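# Assemble two printed parts to match the displayed model

## Task

Join the two printed parts so they form the same assembly as the finished example standing on the display stand, working quickly. The task fails if the robot tips over or is left leaning, or if anything is knocked over or moved out of the work area.

## Robot and tools

Robot: a wheeled base that drives forward/back and turns in place (no sideways motion), with a lifting column carrying a tilting head and two six-joint arms (left and right), each with a two-finger gripper. Shoulder height S = 0.90 m + column_m. Folded, the robot is 0.73 m long, 0.62 m wide, and its front sits 0.40 m ahead of the column.

Frames: the base frame has its origin on the floor under the column, between the drive wheels; x ahead, y to the left, z up, in metres. left_hand and right_hand are reported in this frame: the point where the fingers meet (tips extend 8 mm further), with quat_wxyz mapping (0,0,1) to the finger direction; the hand's y axis runs along the opening. The odometry frame is the base frame as it stood at the scene's start; base_odometry counts wheel rotation only, so slipping shows up as travel. Heading is in rad, left positive, within -3.142 to 3.142.

move: one action plus optional cameras and blocking.
- base: an object holding exactly one key, an offset relative to where the base last reported itself. translate_m: metres, forward positive, -3 to 3. rotate_rad: radians, counter-clockwise (left) positive, -3.2 to 3.2.
- joints: one object keyed by joint name, each value an absolute target. column_m 0 to 0.8 (m); head_tilt_rad -0.61 to 1.308 (positive tilts down, 0 roughly level); for each side (left_/right_): joint1_rad -2.879 to 2.879, joint2_rad 0 to 3.141, joint3_rad 0 to 3.019, joint4_rad -1.692 to 1.57, joint5_rad -1.57 to 1.57 (hand swings toward the robot's right when positive), joint6_rad -2.094 to 2.094 (hand roll, clockwise seen from behind when positive), gripper_m 0 to 0.093 (fingertip gap, m). Omitted joints keep their current targets.
- speeds: optional caps for this action, translate_m 0.05 to 0.8 m/s, rotate_rad 0.1 to 1 rad/s (defaults are the maxima).
- min_time_s: 0.1 to 8 s, the shortest duration for each arm/gripper motion in the action.
- cameras: list of cam_head_left, cam_head_right, cam_left_wrist, cam_right_wrist, nav_camera, or all; [] for none.
- blocking: true (default) returns when everything is at rest; false returns within about 0.5 s while motion continues. A later move overrides only the joints (and base) it names.
A move with no action just reports state and images. Unknown keys make a call invalid; out-of-range values get it refused, and a refusal or an uncommanded stop cancels your reply's later move, wait and finished_scene calls.

Arm geometry (typical): with joint1 at -1.57 (left) or 1.57 (right) and joints 5 and 6 at 0, the arm works in a forward-facing vertical plane 0.23 m beside the column. With a = j2 - 0.35, b = 1.05 + j2 - j3, c = b - j4, the hand is 0.12 + 0.39 sin a + 0.38 cos b + 0.25 cos c ahead and S + 0.39 cos a - 0.38 sin b - 0.25 sin c high. Example: j2, j3, j4 = 0.92, 0.78, 0.14 gives 0.60 m ahead, 0.25 m under S. Real hands may sit up to 7 cm lower and nearer (14 cm with heavy or distant loads); trust the reported positions. Fingers pointing straight down carry best; about 0.4-0.55 m ahead and 0.2-0.7 m under S is a good working zone. Raising a hand also pulls it toward the column. Joint changes under about 0.03 rad (0.08 for joints 2 and 3) may not move anything yet still report done; approach contacts in roughly 0.05 rad increments.

Gripper: fingers 7 cm long; the wrist camera sticks out 11 cm to one side. If the reading stays at least 0.003 m above the target, something is held. Gripping hard reads up to 0.005 m under the object's width. Release by commanding clearly wider than the reading.

wait: seconds from 0 to 10, optional cameras; returns early once running moves finish. stop: brakes all running motions (status stopped); optional cameras. zoom_image: camera name plus region [x0, y0, x1, y1] in pixels of that camera's latest image, at most 504 by 504; head and nav images are 896x504, wrist images 616x616. finished_scene: ends the scene permanently; the assembly must stay complete without the robot.

Results: base_status and joint_status per motion: done, moving, off_target (rested short of target), contact_stop (column or base hit something; target dropped), time_out (14 s limit; an arm may keep pushing), not_followed (a safety check blocked an arm near the other arm or body; back each moved joint off by 0.05 rad or more), stopped. The move line gives done or the worst status. on_its_own lists uncommanded behaviour, with held at showing targets. turned_by_wheels differing from turned_by_imu by over about 4% and 0.05 rad means slipping or a collision. base_tilt gives lean in degrees (forward, right). motor_effort gives wheel load in percent, peak in brackets. wheel_motors_off = 1 means the wheels shut off for 2 s after hard pushing. MOTOR HOT warns near overheating; an OVER-TEMPERATURE FAULT drops that arm for 30-60 s.

Column: it halts with contact_stop when an arm's load changes while descending (e.g. a hand touching down); then it refuses further descent until raised 0.2 m, unless it clears by itself. For floor reach, extend the arm fingers-down 0.45-0.5 m ahead at column_m 0.3 before lowering; don't swing arms with column_m below 0.3.

Avoid: arms striking or pressing on each other (grippers included) or one gripper closing on the other's fingers; fast swings with arms extended or loaded, which overshoot up to 30 degrees and can rock or tip the robot; prolonged pushing against obstacles (overheating; relieve it by re-sending the arm's reported joint positions as targets); dropping parts, releasing them while moving, or letting them fall far; knocking anything out of the work area; driving into furniture (after a base contact_stop, back off 0.05 m first).

Each tool is called after "Call:" as name(argument=value, ...), one argument or row to a line, values as JSON.

## Session

Call:
move(
  cameras=["cam_head_left","cam_head_right","nav_camera"],
)

Scene clock: 0.00 s.
Joint torques (N m): no reading
Heat: left arm: hottest shoulder 28 °C; right arm: hottest shoulder 30 °C.
base_odometry: x=+0.000 y=+0.000 heading=+0.000
turned_by_wheels: +0.000
turned_by_imu: +0.000
base_tilt: forward=-0.3 right=+0.4
base_status: not commanded
joint_positions: column_m=+0.554 head_tilt_rad=+0.876 left_joint1_rad=-1.582 left_joint2_rad=+0.902 left_joint3_rad=+0.415 left_joint4_rad=-0.991 left_joint5_rad=-0.025 left_joint6_rad=-0.013 left_gripper_m=+0.09396 right_joint1_rad=+1.560 right_joint2_rad=+0.879 right_joint3_rad=+0.383 right_joint4_rad=-0.953 right_joint5_rad=-0.014 right_joint6_rad=+0.094 right_gripper_m=+0.09396
joint_status: not commanded
wheel_motors_off: 0
motor_effort: left_wheel=+1 right_wheel=+1
left_hand: x=+0.1388 y=+0.2267 z=+1.2580 quat_wxyz=(+0.459, -0.005, -0.888, -0.011) (m; base frame)
right_hand: x=+0.1318 y=-0.2252 z=+1.2567 quat_wxyz=(+0.446, -0.050, -0.893, +0.018) (m; base frame)
pictures: cam_head_left, cam_head_right, nav_camera

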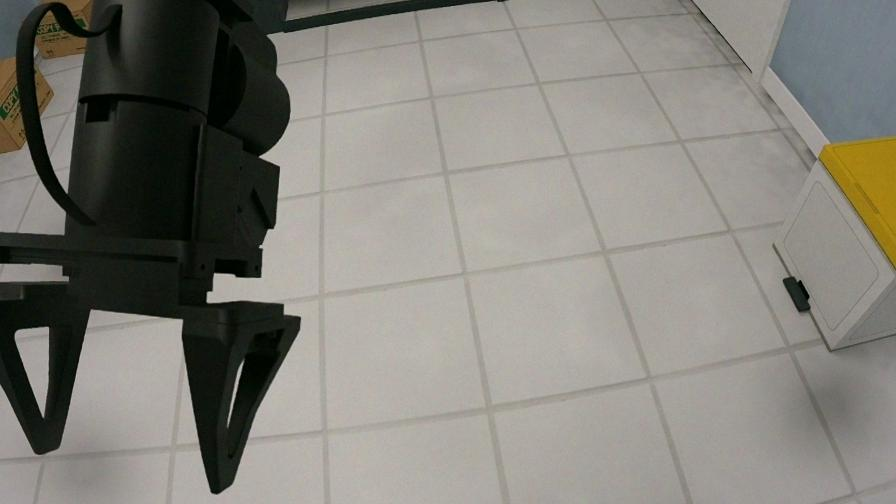

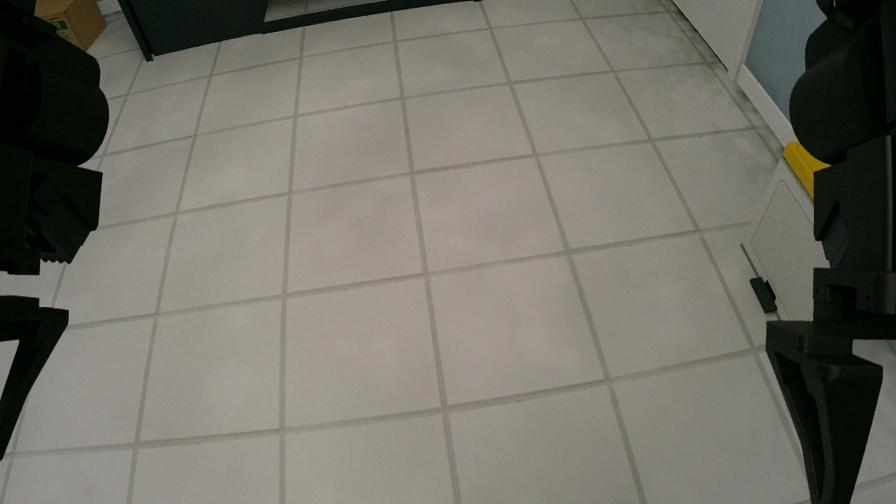

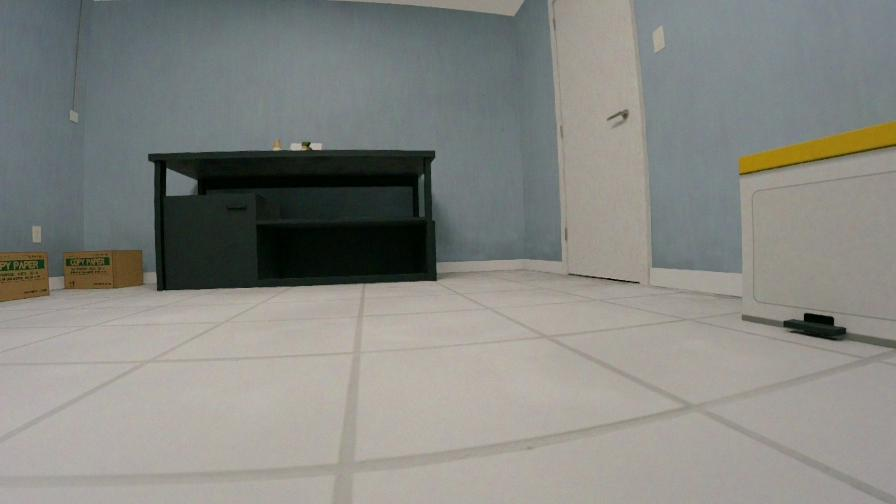

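Call:
move(
  base={"rotate_rad":0.4},
  joints={"head_tilt_rad":0.5,"column_m":0.4},
)

Call:
move(
  base={"translate_m":1.3},
  cameras=["cam_head_left","cam_head_right","nav_camera"],
)

Scene clock: 3.30 s.
Joint torques (N m): left_arm=[1.61 -7.47 -1.28 -1.98 -0.11 -0.06] | right_arm=[1.32 -4.01 -1.33 -1.28 -0.07 0.11]
Heat: left arm: hottest shoulder 28 °C; right arm: hottest shoulder 30 °C.
move: done
base_odometry: x=+0.000 y=+0.000 heading=+0.399
turned_by_wheels: +0.399
turned_by_imu: +0.395
base_tilt: forward=-0.3 right=+0.4
base_status: done
joint_positions: column_m=+0.400 head_tilt_rad=+0.518 left_joint1_rad=-1.582 left_joint2_rad=+0.902 left_joint3_rad=+0.415 left_joint4_rad=-0.991 left_joint5_rad=-0.026 left_joint6_rad=-0.013 left_gripper_m=+0.09396 right_joint1_rad=+1.560 right_joint2_rad=+0.879 right_joint3_rad=+0.383 right_joint4_rad=-0.953 right_joint5_rad=-0.014 right_joint6_rad=+0.094 right_gripper_m=+0.09396
joint_status: all done
wheel_motors_off: 0
motor_effort: left_wheel=-6(46) right_wheel=+6(43)
left_hand: x=+0.1388 y=+0.2268 z=+1.1041 quat_wxyz=(+0.459, -0.005, -0.888, -0.011) (m; base frame)
right_hand: x=+0.1318 y=-0.2252 z=+1.1028 quat_wxyz=(+0.446, -0.050, -0.893, +0.018) (m; base frame)
pictures: none

Scene clock: 6.90 s.
Joint torques (N m): left_arm=[1.67 -7.41 -1.46 -1.99 -0.11 -0.06] | right_arm=[1.32 -4.07 -1.39 -1.28 -0.07 0.11]
Heat: left arm: hottest shoulder 28 °C; right arm: hottest shoulder 30 °C.
move: done
base_odometry: x=+1.198 y=+0.505 heading=+0.399
turned_by_wheels: +0.000
turned_by_imu: -0.003
base_tilt: forward=-0.3 right=+0.5
base_status: done
joint_positions: column_m=+0.400 head_tilt_rad=+0.518 left_joint1_rad=-1.582 left_joint2_rad=+0.902 left_joint3_rad=+0.418 left_joint4_rad=-0.991 left_joint5_rad=-0.026 left_joint6_rad=-0.013 left_gripper_m=+0.09396 right_joint1_rad=+1.560 right_joint2_rad=+0.879 right_joint3_rad=+0.383 right_joint4_rad=-0.953 right_joint5_rad=-0.014 right_joint6_rad=+0.094 right_gripper_m=+0.09396
joint_status: not commanded
wheel_motors_off: 0
motor_effort: left_wheel=-1(45) right_wheel=+0(54)
left_hand: x=+0.1400 y=+0.2268 z=+1.1037 quat_wxyz=(+0.458, -0.005, -0.889, -0.011) (m; base frame)
right_hand: x=+0.1320 y=-0.2252 z=+1.1027 quat_wxyz=(+0.446, -0.050, -0.894, +0.018) (m; base frame)
pictures: cam_head_left, cam_head_right, nav_camera
camera_calibration:
cam_head_left: T_world_to_cam=[[0.115107, -0.99228, -0.0461567, 0.112576], [-0.534168, -0.0226556, -0.845075, 1.19709], [0.837505, 0.12193, -0.532652, 0.625648], [0, 0, 0, 1]] pos_world=[0.102507, 0.0625428, 1.35008]
cam_head_right: T_world_to_cam=[[0.117917, -0.992046, -0.0440568, -0.00990789], [-0.534008, -0.0259436, -0.845081, 1.19695], [0.837216, 0.123177, -0.532819, 0.625786], [0, 0, 0, 1]] pos_world=[0.11643, -0.055858, 1.34451]

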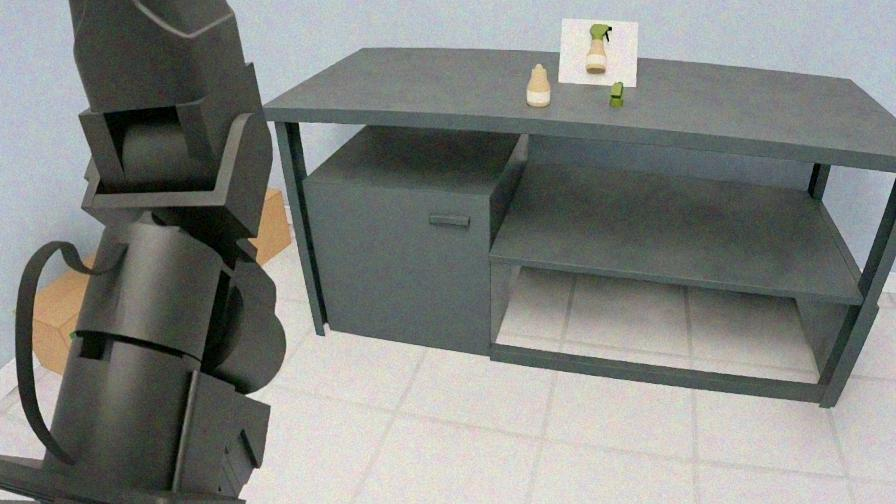

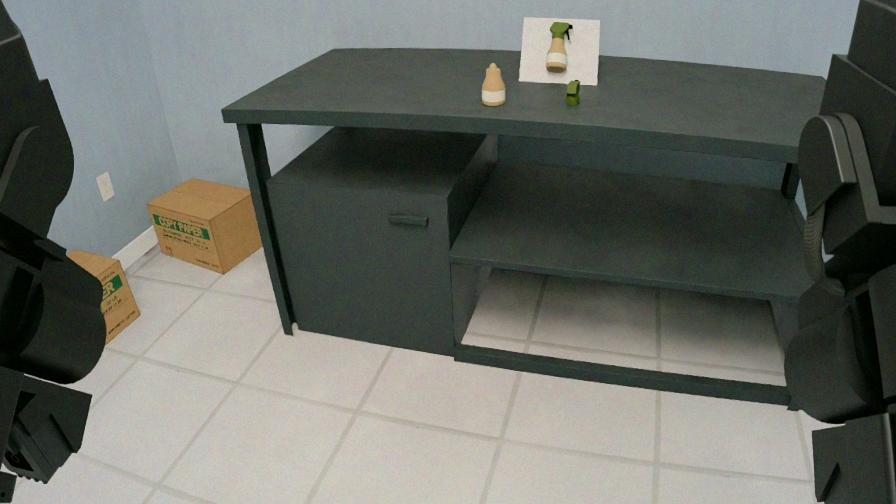

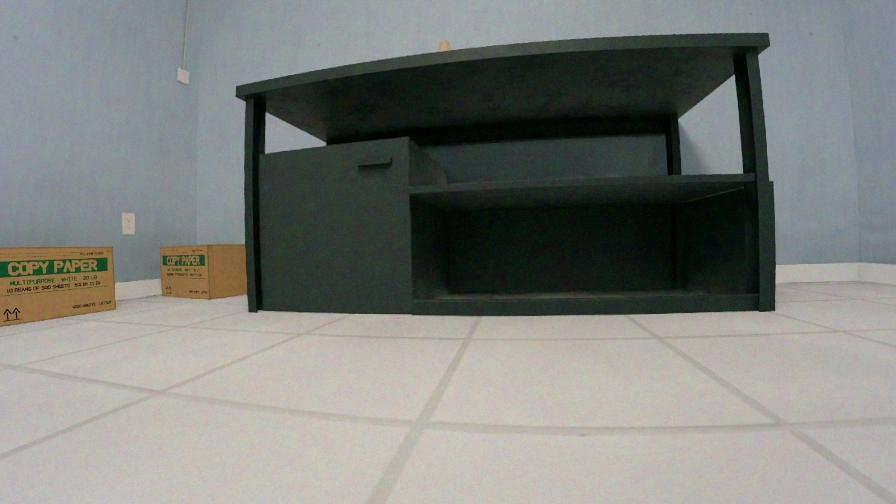

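Call:
zoom_image(
  camera="cam_head_right",
  region=[460, 0, 640, 120],
)

Call:
zoom_image(
  camera="cam_head_left",
  region=[500, 0, 680, 120],
)

Scaled by 2.800.

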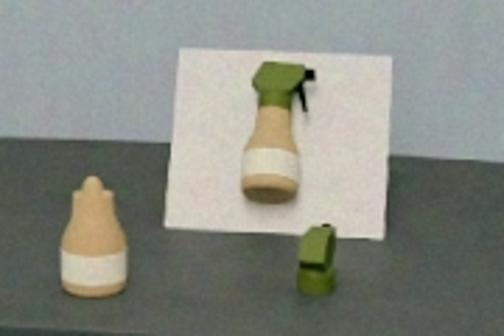

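Scaled by 2.800.

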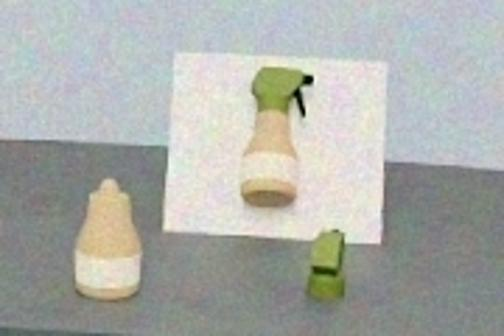

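Call:
move(
  base={"rotate_rad":0.18},
)

Call:
move(
  base={"translate_m":0.75},
  joints={"head_tilt_rad":0.7},
)

Call:
move(
  base={"rotate_rad":-0.345},
  cameras=["cam_head_left","cam_head_right","nav_camera"],
)

Scene clock: 10.03 s.
Joint torques (N m): left_arm=[1.67 -7.47 -1.46 -1.98 -0.12 -0.06] | right_arm=[1.32 -4.07 -1.37 -1.29 -0.07 0.11]
Heat: left arm: hottest shoulder 28 °C; right arm: hottest shoulder 30 °C.
move: done
base_odometry: x=+1.198 y=+0.505 heading=+0.578
turned_by_wheels: +0.179
turned_by_imu: +0.176
base_tilt: forward=-0.3 right=+0.4
base_status: done
joint_positions: column_m=+0.400 head_tilt_rad=+0.518 left_joint1_rad=-1.582 left_joint2_rad=+0.902 left_joint3_rad=+0.418 left_joint4_rad=-0.991 left_joint5_rad=-0.026 left_joint6_rad=-0.013 left_gripper_m=+0.09396 right_joint1_rad=+1.560 right_joint2_rad=+0.879 right_joint3_rad=+0.383 right_joint4_rad=-0.953 right_joint5_rad=-0.014 right_joint6_rad=+0.094 right_gripper_m=+0.09396
joint_status: not commanded
wheel_motors_off: 0
motor_effort: left_wheel=-1(47) right_wheel=+0(42)
left_hand: x=+0.1400 y=+0.2268 z=+1.1037 quat_wxyz=(+0.458, -0.005, -0.889, -0.011) (m; base frame)
right_hand: x=+0.1320 y=-0.2252 z=+1.1027 quat_wxyz=(+0.446, -0.050, -0.894, +0.018) (m; base frame)
pictures: none

Scene clock: 12.87 s.
Joint torques (N m): left_arm=[1.67 -7.53 -1.52 -1.98 -0.11 -0.06] | right_arm=[1.32 -4.13 -1.29 -1.25 -0.07 0.11]
Heat: left arm: hottest shoulder 28 °C; right arm: hottest shoulder 30 °C.
move: done
base_odometry: x=+1.826 y=+0.915 heading=+0.578
turned_by_wheels: +0.000
turned_by_imu: -0.002
base_tilt: forward=-0.3 right=+0.4
base_status: done
joint_positions: column_m=+0.400 head_tilt_rad=+0.703 left_joint1_rad=-1.582 left_joint2_rad=+0.902 left_joint3_rad=+0.418 left_joint4_rad=-0.991 left_joint5_rad=-0.026 left_joint6_rad=-0.013 left_gripper_m=+0.09396 right_joint1_rad=+1.560 right_joint2_rad=+0.879 right_joint3_rad=+0.383 right_joint4_rad=-0.953 right_joint5_rad=-0.014 right_joint6_rad=+0.094 right_gripper_m=+0.09396
joint_status: all done
wheel_motors_off: 0
motor_effort: left_wheel=+0(48) right_wheel=+0(42)
left_hand: x=+0.1404 y=+0.2268 z=+1.1035 quat_wxyz=(+0.458, -0.005, -0.889, -0.011) (m; base frame)
right_hand: x=+0.1320 y=-0.2252 z=+1.1027 quat_wxyz=(+0.446, -0.050, -0.894, +0.018) (m; base frame)
pictures: none

Scene clock: 14.40 s.
Joint torques (N m): left_arm=[1.61 -7.47 -1.47 -1.99 -0.11 -0.05] | right_arm=[1.32 -4.01 -1.36 -1.28 -0.07 0.11]
Heat: left arm: hottest shoulder 28 °C; right arm: hottest shoulder 30 °C.
move: done
base_odometry: x=+1.827 y=+0.915 heading=+0.234
turned_by_wheels: -0.344
turned_by_imu: -0.342
base_tilt: forward=-0.3 right=+0.4
base_status: done
joint_positions: column_m=+0.400 head_tilt_rad=+0.703 left_joint1_rad=-1.582 left_joint2_rad=+0.902 left_joint3_rad=+0.418 left_joint4_rad=-0.991 left_joint5_rad=-0.026 left_joint6_rad=-0.013 left_gripper_m=+0.09396 right_joint1_rad=+1.560 right_joint2_rad=+0.879 right_joint3_rad=+0.383 right_joint4_rad=-0.953 right_joint5_rad=-0.014 right_joint6_rad=+0.094 right_gripper_m=+0.09396
joint_status: not commanded
wheel_motors_off: 0
motor_effort: left_wheel=+1(34) right_wheel=-4(48)
left_hand: x=+0.1404 y=+0.2268 z=+1.1035 quat_wxyz=(+0.458, -0.005, -0.889, -0.011) (m; base frame)
right_hand: x=+0.1320 y=-0.2252 z=+1.1027 quat_wxyz=(+0.446, -0.050, -0.894, +0.018) (m; base frame)
pictures: cam_head_left, cam_head_right, nav_camera
camera_calibration:
cam_head_left: T_world_to_cam=[[0.104618, -0.992281, -0.0665799, 0.141403], [-0.680784, -0.0226515, -0.732134, 1.04792], [0.724974, 0.121921, -0.677899, 0.832554], [0, 0, 0, 1]] pos_world=[0.0950344, 0.0625429, 1.34102]
cam_head_right: T_world_to_cam=[[0.107767, -0.992047, -0.0650339, 0.01967], [-0.680628, -0.0259395, -0.73217, 1.04778], [0.72466, 0.123167, -0.67801, 0.83261], [0, 0, 0, 1]] pos_world=[0.107671, -0.055858, 1.33295]

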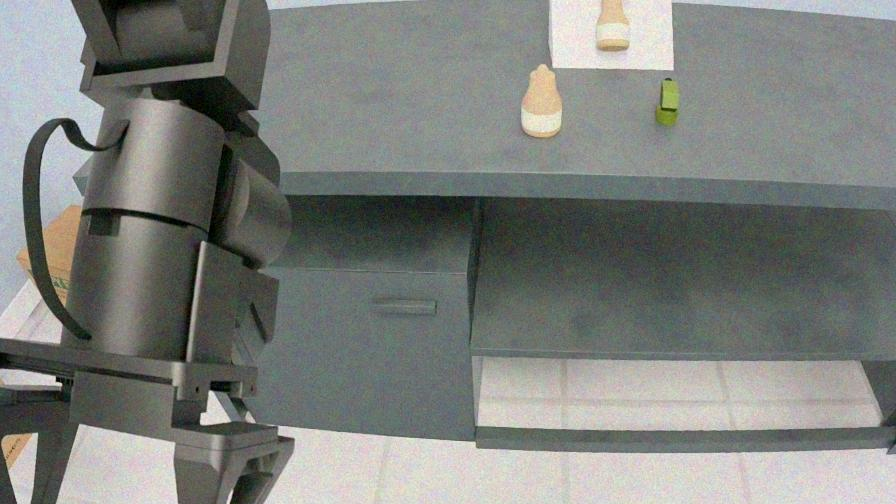

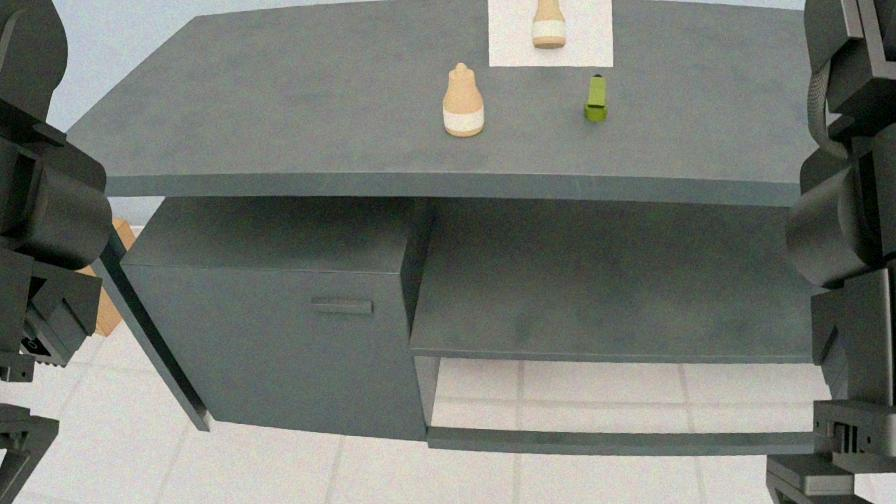

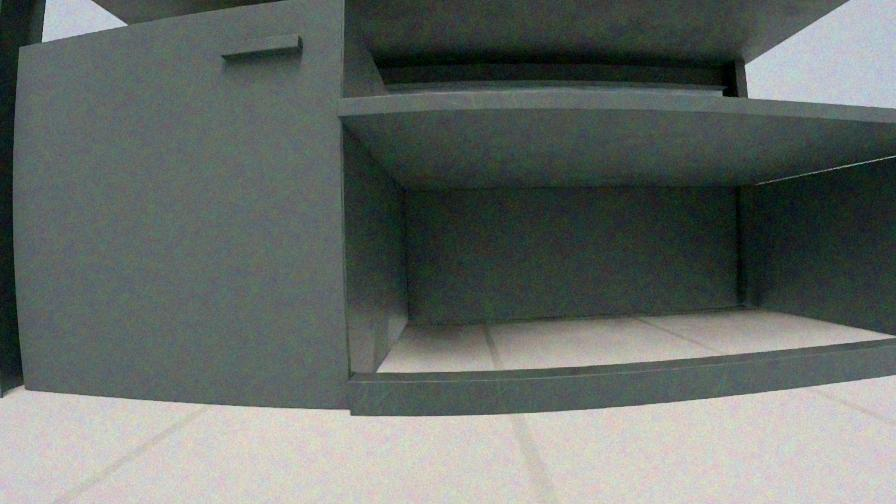

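Call:
move(
  base={"translate_m":0.34},
  speeds={"translate_m":0.3},
  joints={"head_tilt_rad":0.8},
  cameras=["cam_head_left","cam_head_right"],
)

Call:
zoom_image(
  camera="cam_head_right",
  region=[440, 0, 720, 190],
)

Call:
zoom_image(
  camera="cam_head_left",
  region=[540, 0, 820, 190],
)

Scene clock: 18.27 s.
Joint torques (N m): left_arm=[1.61 -7.47 -1.33 -1.94 -0.11 -0.05] | right_arm=[1.32 -3.96 -1.36 -1.26 -0.07 0.11]
Heat: left arm: hottest shoulder 28 °C; right arm: hottest shoulder 30 °C.
move: done
base_odometry: x=+2.157 y=+0.994 heading=+0.234
turned_by_wheels: +0.000
turned_by_imu: -0.001
base_tilt: forward=-0.3 right=+0.4
base_status: done
joint_positions: column_m=+0.400 head_tilt_rad=+0.802 left_joint1_rad=-1.582 left_joint2_rad=+0.902 left_joint3_rad=+0.416 left_joint4_rad=-0.991 left_joint5_rad=-0.026 left_joint6_rad=-0.013 left_gripper_m=+0.09396 right_joint1_rad=+1.560 right_joint2_rad=+0.879 right_joint3_rad=+0.383 right_joint4_rad=-0.953 right_joint5_rad=-0.014 right_joint6_rad=+0.094 right_gripper_m=+0.09396
joint_status: all done
wheel_motors_off: 0
motor_effort: left_wheel=+0(53) right_wheel=+0(43)
left_hand: x=+0.1390 y=+0.2268 z=+1.1040 quat_wxyz=(+0.459, -0.005, -0.888, -0.011) (m; base frame)
right_hand: x=+0.1321 y=-0.2252 z=+1.1027 quat_wxyz=(+0.446, -0.050, -0.894, +0.018) (m; base frame)
pictures: cam_head_left, cam_head_right
camera_calibration:
cam_head_left: T_world_to_cam=[[0.097522, -0.99228, -0.0766149, 0.155669], [-0.749943, -0.0226596, -0.661115, 0.952887], [0.654275, 0.12193, -0.746363, 0.930994], [0, 0, 0, 1]] pos_world=[0.0903032, 0.0625429, 1.33675]
cam_head_right: T_world_to_cam=[[0.100809, -0.992045, -0.0753884, 0.0343729], [-0.749791, -0.0259475, -0.661166, 0.952775], [0.653951, 0.123177, -0.746442, 0.931017], [0, 0, 0, 1]] pos_world=[0.102078, -0.055858, 1.32748]

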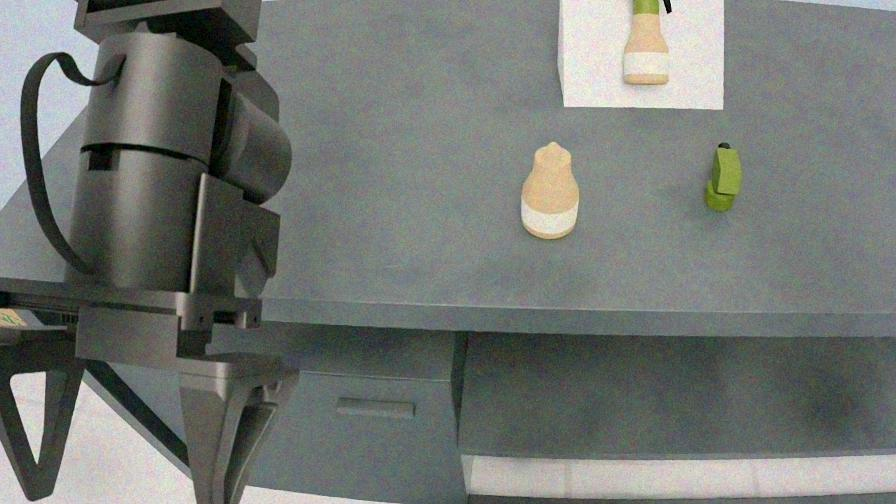

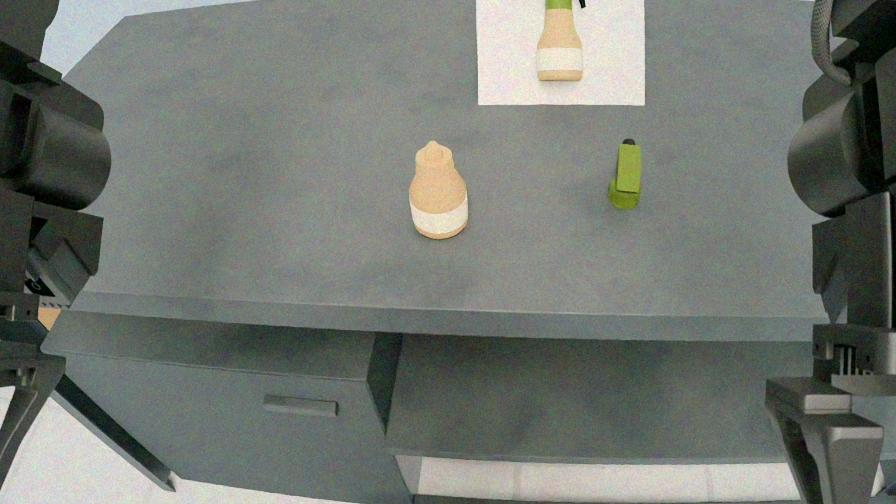

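Scaled by 1.800.

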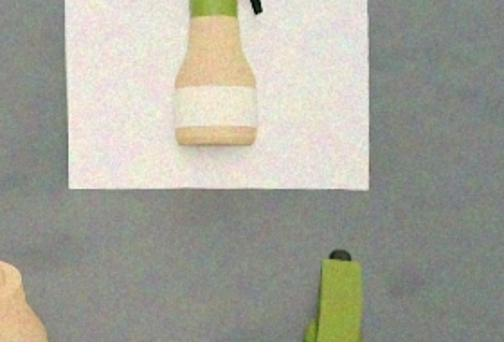

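Scaled by 1.800.

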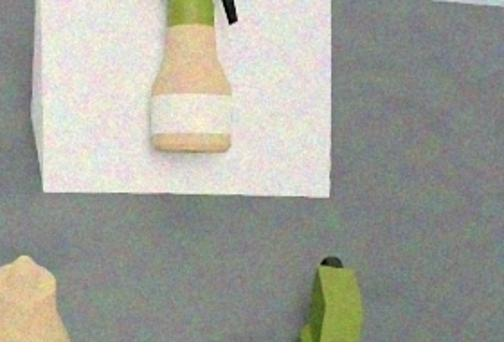

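Call:
zoom_image(
  camera="cam_head_right",
  region=[390, 125, 490, 245],
)

Call:
zoom_image(
  camera="cam_head_left",
  region=[500, 125, 600, 245],
)

Call:
zoom_image(
  camera="cam_head_left",
  region=[680, 125, 770, 225],
)

Call:
zoom_image(
  camera="cam_head_right",
  region=[580, 125, 670, 225],
)

Scaled by 4.200.

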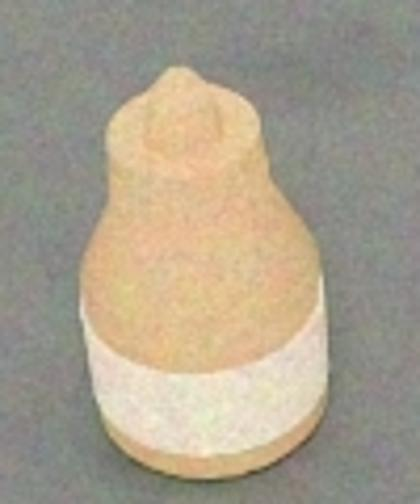

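Scaled by 4.200.

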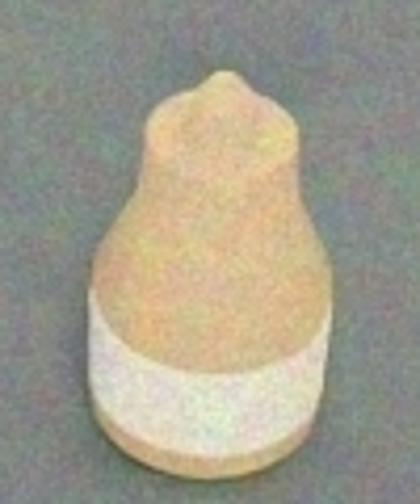

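Scaled by 5.040.

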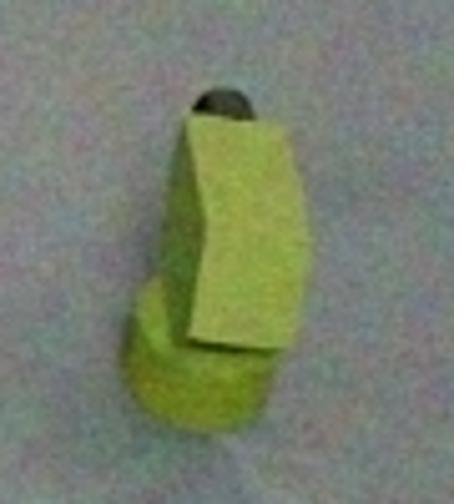

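Scaled by 5.040.

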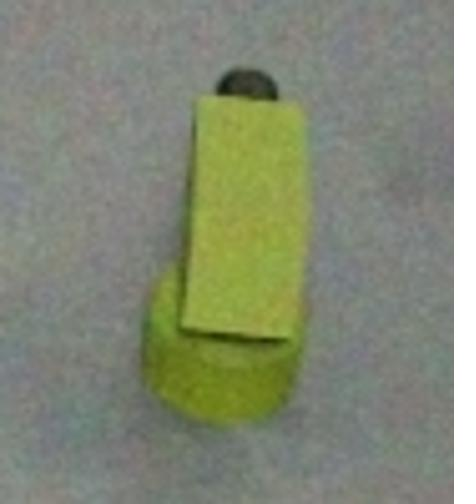

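Call:
move(
  joints={"column_m":0.54},
)

Call:
move(
  joints={"right_joint1_rad":1.67,"right_joint2_rad":1.37,"right_joint3_rad":1.21,"right_joint4_rad":-0.36,"right_joint5_rad":0.087,"right_joint6_rad":0.23,"right_gripper_m":0.06},
  cameras=["cam_head_left","cam_head_right","cam_right_wrist"],
)

Scene clock: 23.33 s.
Joint torques (N m): left_arm=[1.67 -7.41 -1.33 -1.98 -0.11 -0.06] | right_arm=[1.32 -4.01 -1.33 -1.28 -0.07 0.11]
Heat: left arm: hottest shoulder 28 °C; right arm: hottest shoulder 30 °C.
move: done
base_odometry: x=+2.157 y=+0.994 heading=+0.233
turned_by_wheels: +0.000
turned_by_imu: +0.000
base_tilt: forward=-0.3 right=+0.4
base_status: not commanded
joint_positions: column_m=+0.540 head_tilt_rad=+0.802 left_joint1_rad=-1.582 left_joint2_rad=+0.902 left_joint3_rad=+0.416 left_joint4_rad=-0.991 left_joint5_rad=-0.026 left_joint6_rad=-0.013 left_gripper_m=+0.09396 right_joint1_rad=+1.560 right_joint2_rad=+0.879 right_joint3_rad=+0.383 right_joint4_rad=-0.953 right_joint5_rad=-0.014 right_joint6_rad=+0.094 right_gripper_m=+0.09396
joint_status: all done
wheel_motors_off: 0
motor_effort: left_wheel=-1(3) right_wheel=+1(2)
left_hand: x=+0.1390 y=+0.2268 z=+1.2439 quat_wxyz=(+0.459, -0.005, -0.888, -0.011) (m; base frame)
right_hand: x=+0.1321 y=-0.2252 z=+1.2426 quat_wxyz=(+0.446, -0.050, -0.894, +0.018) (m; base frame)
pictures: none

Scene clock: 24.67 s.
Joint torques (N m): left_arm=[1.73 -7.3 -1.31 -1.98 -0.11 -0.06] | right_arm=[2.2 -12.98 3.62 0.88 0.04 0.2]
Heat: left arm: hottest shoulder 29 °C; right arm: hottest shoulder 30 °C.
move: done
base_odometry: x=+2.157 y=+0.994 heading=+0.233
turned_by_wheels: +0.000
turned_by_imu: +0.000
base_tilt: forward=-0.3 right=+0.4
base_status: not commanded
joint_positions: column_m=+0.540 head_tilt_rad=+0.802 left_joint1_rad=-1.582 left_joint2_rad=+0.902 left_joint3_rad=+0.416 left_joint4_rad=-0.991 left_joint5_rad=-0.026 left_joint6_rad=-0.013 left_gripper_m=+0.09396 right_joint1_rad=+1.670 right_joint2_rad=+1.376 right_joint3_rad=+1.208 right_joint4_rad=-0.364 right_joint5_rad=+0.084 right_joint6_rad=+0.221 right_gripper_m=+0.06013
joint_status: all done
wheel_motors_off: 0
motor_effort: left_wheel=-2(3) right_wheel=+2(3)
left_hand: x=+0.1390 y=+0.2268 z=+1.2439 quat_wxyz=(+0.459, -0.005, -0.888, -0.011) (m; base frame)
right_hand: x=+0.5835 y=-0.1802 z=+1.0358 quat_wxyz=(+0.004, -0.085, -0.996, +0.000) (m; base frame)
pictures: cam_head_left, cam_head_right, cam_right_wrist
camera_calibration:
cam_head_left: T_world_to_cam=[[0.0975166, -0.99228, -0.0766197, 0.166395], [-0.749943, -0.0226524, -0.661114, 1.04538], [0.654275, 0.12193, -0.746363, 1.03541], [0, 0, 0, 1]] pos_world=[0.0903032, 0.0625428, 1.47665]
cam_head_right: T_world_to_cam=[[0.100803, -0.992046, -0.0753932, 0.0449273], [-0.749791, -0.0259404, -0.661166, 1.04527], [0.653951, 0.123177, -0.746442, 1.03544], [0, 0, 0, 1]] pos_world=[0.102078, -0.055858, 1.46738]
cam_right_wrist: T_world_to_cam=[[-0.166703, -0.985835, 0.0184209, -0.101797], [-0.804287, 0.146763, 0.575832, -0.0941474], [-0.570379, 0.0811774, -0.81736, 1.32011], [0, 0, 0, 1]] pos_world=[0.660274, -0.193701, 1.1351]

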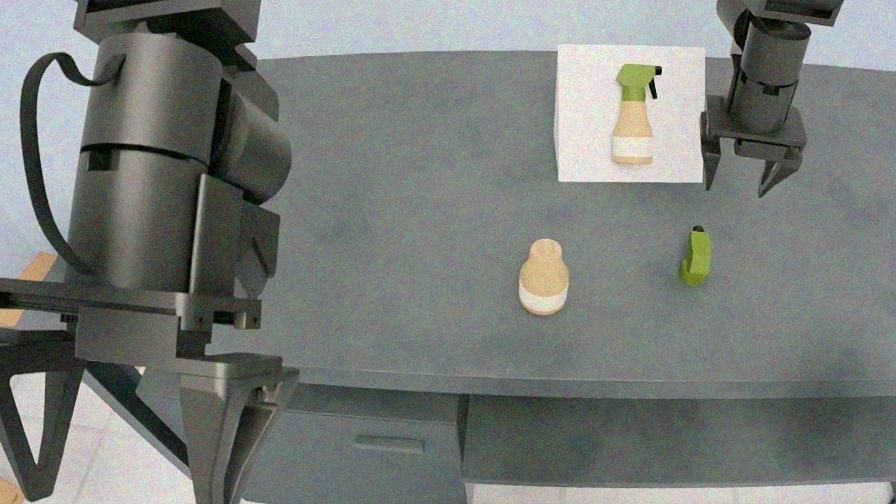

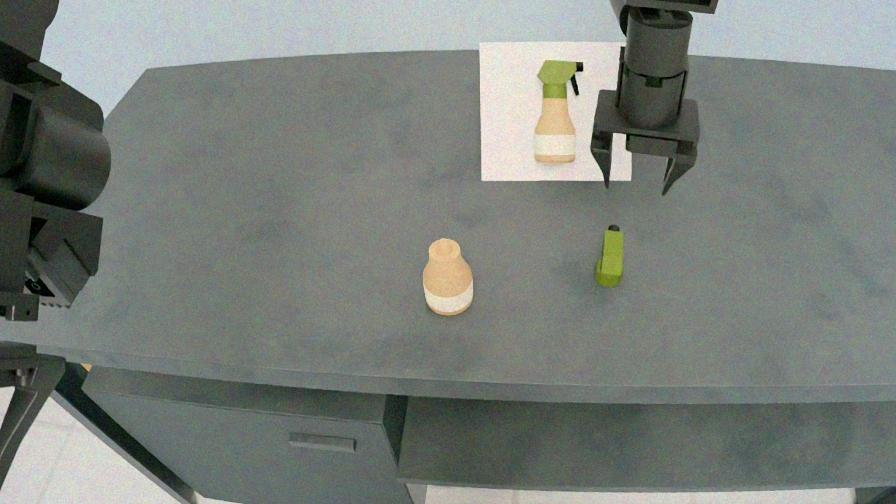

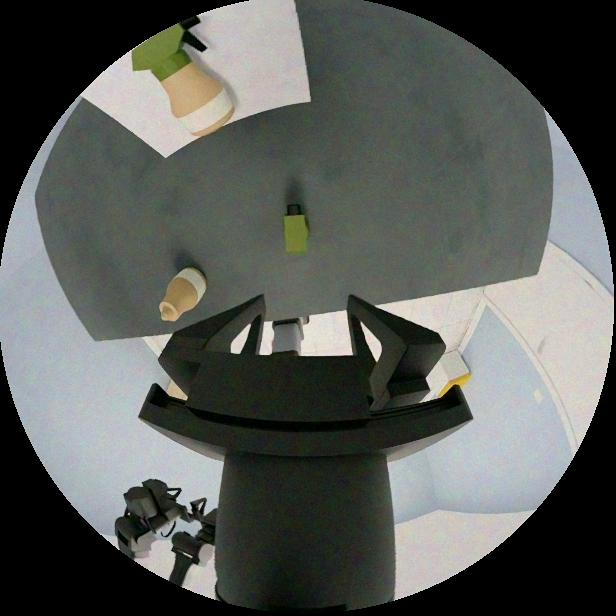

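Call:
zoom_image(
  camera="cam_right_wrist",
  region=[140, 180, 340, 340],
)

Call:
zoom_image(
  camera="cam_head_right",
  region=[400, 220, 500, 330],
)

Call:
move(
  joints={"column_m":0.401},
  cameras=["cam_head_left","cam_head_right","cam_right_wrist"],
)

Call:
zoom_image(
  camera="cam_right_wrist",
  region=[180, 180, 400, 360],
)

Call:
zoom_image(
  camera="cam_head_right",
  region=[540, 60, 740, 240],
)

Scaled by 2.520 from the camera's 616x616 image, which has a finer 880x880 frame.

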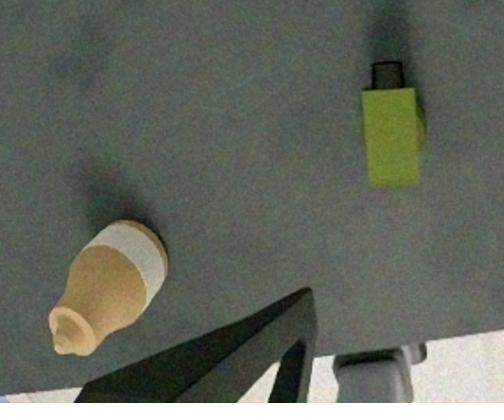

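Scaled by 4.582.

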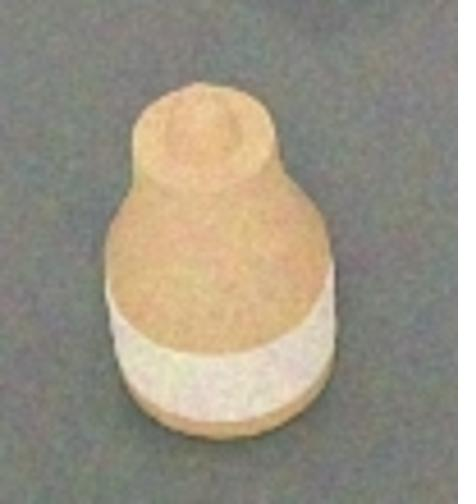

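Scene clock: 27.93 s.
Joint torques (N m): left_arm=[1.61 -7.47 -1.32 -1.96 -0.12 -0.06] | right_arm=[2.2 -12.98 3.62 0.88 0.04 0.2]
Heat: left arm: hottest shoulder 29 °C; right arm: hottest shoulder 30 °C.
move: done
base_odometry: x=+2.157 y=+0.994 heading=+0.233
turned_by_wheels: +0.000
turned_by_imu: +0.000
base_tilt: forward=-0.3 right=+0.4
base_status: not commanded
joint_positions: column_m=+0.401 head_tilt_rad=+0.802 left_joint1_rad=-1.582 left_joint2_rad=+0.902 left_joint3_rad=+0.416 left_joint4_rad=-0.991 left_joint5_rad=-0.026 left_joint6_rad=-0.013 left_gripper_m=+0.09396 right_joint1_rad=+1.670 right_joint2_rad=+1.376 right_joint3_rad=+1.208 right_joint4_rad=-0.364 right_joint5_rad=+0.084 right_joint6_rad=+0.221 right_gripper_m=+0.06013
joint_status: all done
wheel_motors_off: 0
motor_effort: left_wheel=-2(3) right_wheel=+3(3)
left_hand: x=+0.1390 y=+0.2268 z=+1.1050 quat_wxyz=(+0.459, -0.005, -0.888, -0.011) (m; base frame)
right_hand: x=+0.5835 y=-0.1802 z=+0.8970 quat_wxyz=(+0.004, -0.085, -0.996, +0.000) (m; base frame)
pictures: cam_head_left, cam_head_right, cam_right_wrist
camera_calibration:
cam_head_left: T_world_to_cam=[[0.0975166, -0.99228, -0.0766197, 0.155752], [-0.749943, -0.0226524, -0.661114, 0.953547], [0.654275, 0.12193, -0.746363, 0.93174], [0, 0, 0, 1]] pos_world=[0.0903032, 0.0625428, 1.33775]
cam_head_right: T_world_to_cam=[[0.100803, -0.992046, -0.0753932, 0.0344551], [-0.749791, -0.0259404, -0.661166, 0.953436], [0.653951, 0.123177, -0.746442, 0.931763], [0, 0, 0, 1]] pos_world=[0.102078, -0.055858, 1.32848]
cam_right_wrist: T_world_to_cam=[[-0.166703, -0.985835, 0.0184209, -0.0992382], [-0.804287, 0.146763, 0.575832, -0.0141642], [-0.570379, 0.0811774, -0.81736, 1.20658], [0, 0, 0, 1]] pos_world=[0.660274, -0.193701, 0.996197]

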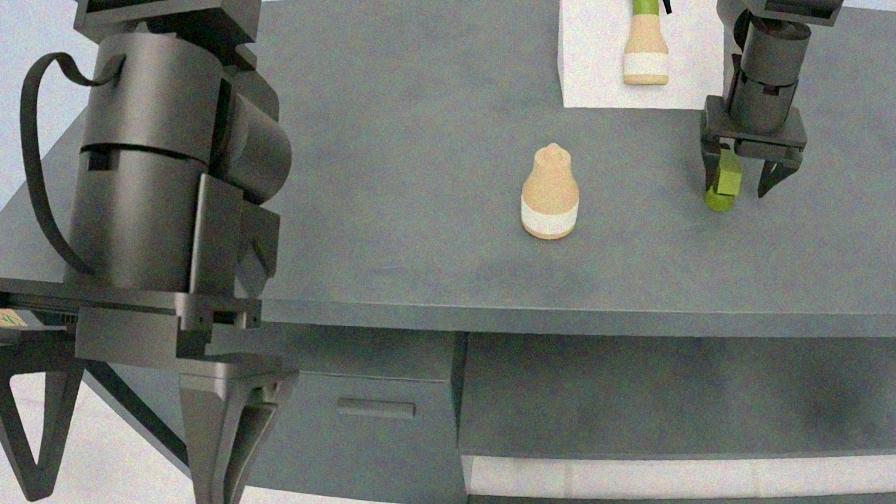

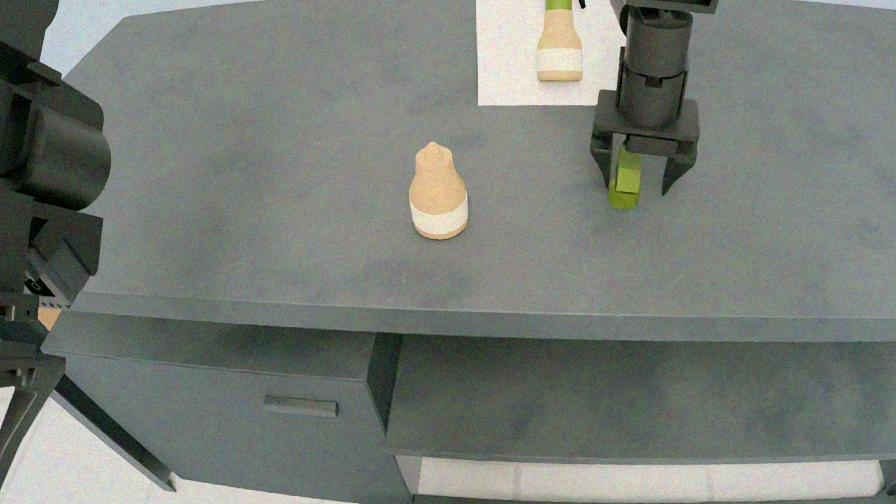

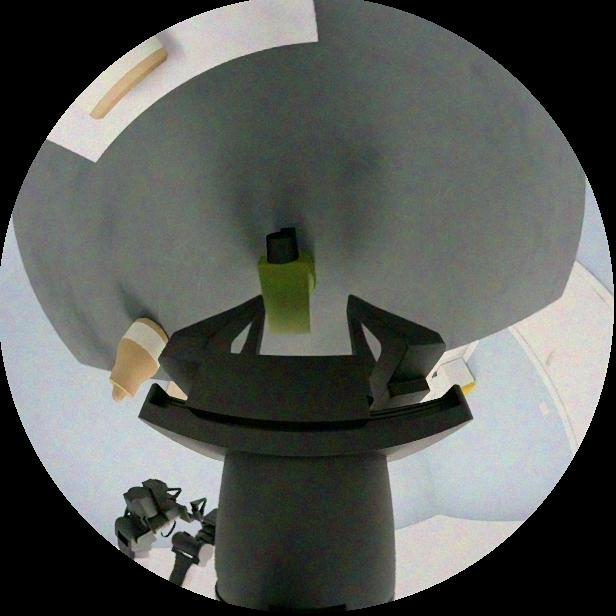

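Scaled by 2.291 from the camera's 616x616 image, which has a finer 880x880 frame.

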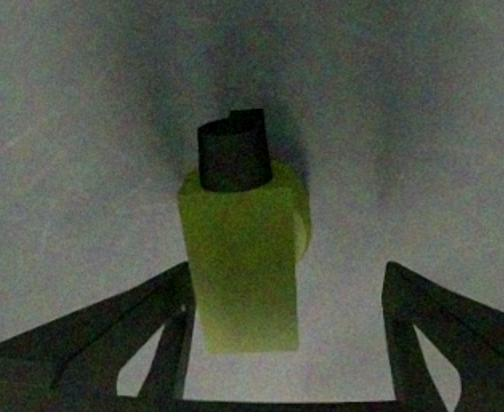

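Scaled by 2.520.

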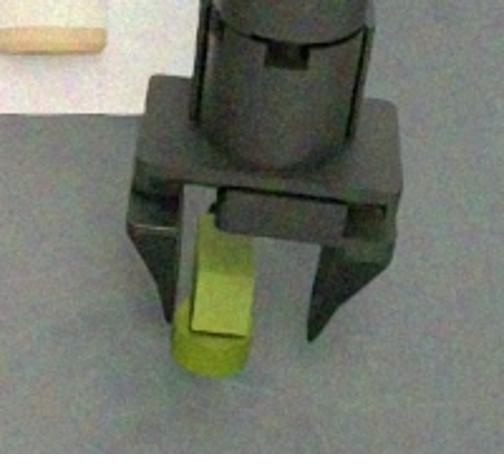

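Call:
move(
  joints={"right_joint1_rad":1.692},
)

Call:
move(
  joints={"right_gripper_m":0.01},
  min_time_s=1.5,
  cameras=["cam_head_right","cam_right_wrist"],
)

Call:
zoom_image(
  camera="cam_head_right",
  region=[540, 60, 740, 240],
)

Call:
zoom_image(
  camera="cam_right_wrist",
  region=[180, 180, 400, 360],
)

Scene clock: 29.50 s.
Joint torques (N m): left_arm=[1.67 -7.36 -1.32 -1.98 -0.12 -0.06] | right_arm=[2.9 -12.92 3.62 0.87 0.03 0.2]
Heat: left arm: hottest shoulder 29 °C; right arm: hottest shoulder 30 °C.
move: done
base_odometry: x=+2.157 y=+0.994 heading=+0.233
turned_by_wheels: +0.000
turned_by_imu: +0.000
base_tilt: forward=-0.2 right=+0.4
base_status: not commanded
joint_positions: column_m=+0.401 head_tilt_rad=+0.802 left_joint1_rad=-1.582 left_joint2_rad=+0.902 left_joint3_rad=+0.416 left_joint4_rad=-0.991 left_joint5_rad=-0.026 left_joint6_rad=-0.013 left_gripper_m=+0.09396 right_joint1_rad=+1.684 right_joint2_rad=+1.376 right_joint3_rad=+1.208 right_joint4_rad=-0.364 right_joint5_rad=+0.084 right_joint6_rad=+0.221 right_gripper_m=+0.06013
joint_status: all done
wheel_motors_off: 0
motor_effort: left_wheel=-3(3) right_wheel=+2(3)
left_hand: x=+0.1390 y=+0.2268 z=+1.1050 quat_wxyz=(+0.459, -0.005, -0.888, -0.011) (m; base frame)
right_hand: x=+0.5832 y=-0.1717 z=+0.8976 quat_wxyz=(+0.004, -0.082, -0.997, -0.006) (m; base frame)
pictures: none

Scene clock: 31.30 s.
Joint torques (N m): left_arm=[1.67 -7.41 -1.33 -1.98 -0.12 -0.06] | right_arm=[2.9 -12.92 3.62 0.87 0.03 0.2]
Heat: left arm: hottest shoulder 29 °C; right arm: hottest shoulder 30 °C.
move: off_target
base_odometry: x=+2.157 y=+0.994 heading=+0.233
turned_by_wheels: +0.000
turned_by_imu: +0.000
base_tilt: forward=-0.3 right=+0.4
base_status: not commanded
joint_positions: column_m=+0.401 head_tilt_rad=+0.802 left_joint1_rad=-1.582 left_joint2_rad=+0.902 left_joint3_rad=+0.416 left_joint4_rad=-0.991 left_joint5_rad=-0.026 left_joint6_rad=-0.013 left_gripper_m=+0.09396 right_joint1_rad=+1.684 right_joint2_rad=+1.376 right_joint3_rad=+1.208 right_joint4_rad=-0.364 right_joint5_rad=+0.084 right_joint6_rad=+0.221 right_gripper_m=+0.02385
joint_status: right_gripper_m off_target (ended at +0.02387, target +0.01000)
wheel_motors_off: 0
motor_effort: left_wheel=-2(3) right_wheel=+2(3)
left_hand: x=+0.1390 y=+0.2268 z=+1.1050 quat_wxyz=(+0.459, -0.005, -0.888, -0.011) (m; base frame)
right_hand: x=+0.5832 y=-0.1717 z=+0.8976 quat_wxyz=(+0.004, -0.082, -0.997, -0.006) (m; base frame)
pictures: cam_head_right, cam_right_wrist
camera_calibration:
cam_head_right: T_world_to_cam=[[0.100803, -0.992046, -0.0753932, 0.0344551], [-0.749791, -0.0259404, -0.661166, 0.953436], [0.653951, 0.123177, -0.746442, 0.931763], [0, 0, 0, 1]] pos_world=[0.102078, -0.055858, 1.32848]
cam_right_wrist: T_world_to_cam=[[-0.159846, -0.987122, 0.00634187, -0.0842301], [-0.805268, 0.134108, 0.577545, -0.0192017], [-0.570958, 0.0872111, -0.816334, 1.20657], [0, 0, 0, 1]] pos_world=[0.659977, -0.185797, 0.996592]

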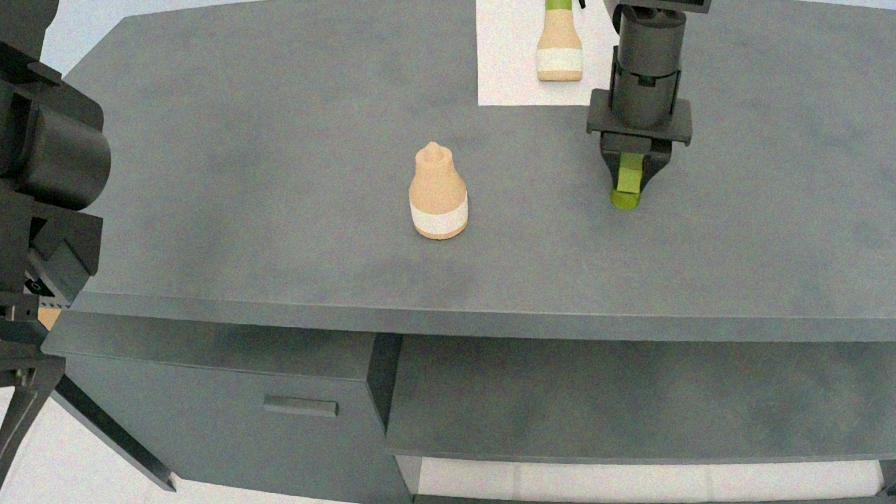

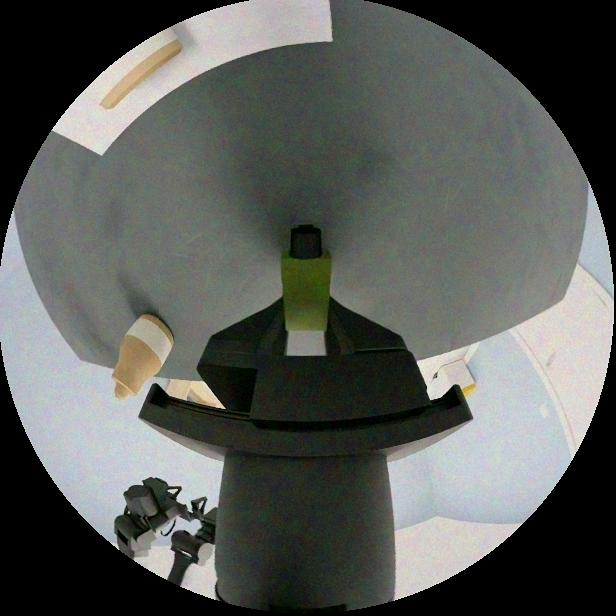

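Scaled by 2.520.

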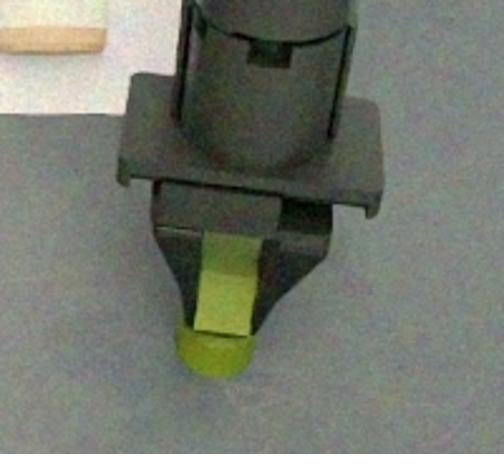

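Scaled by 2.291 from the camera's 616x616 image, which has a finer 880x880 frame.

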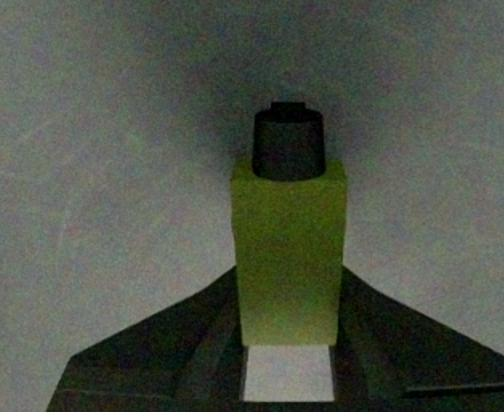

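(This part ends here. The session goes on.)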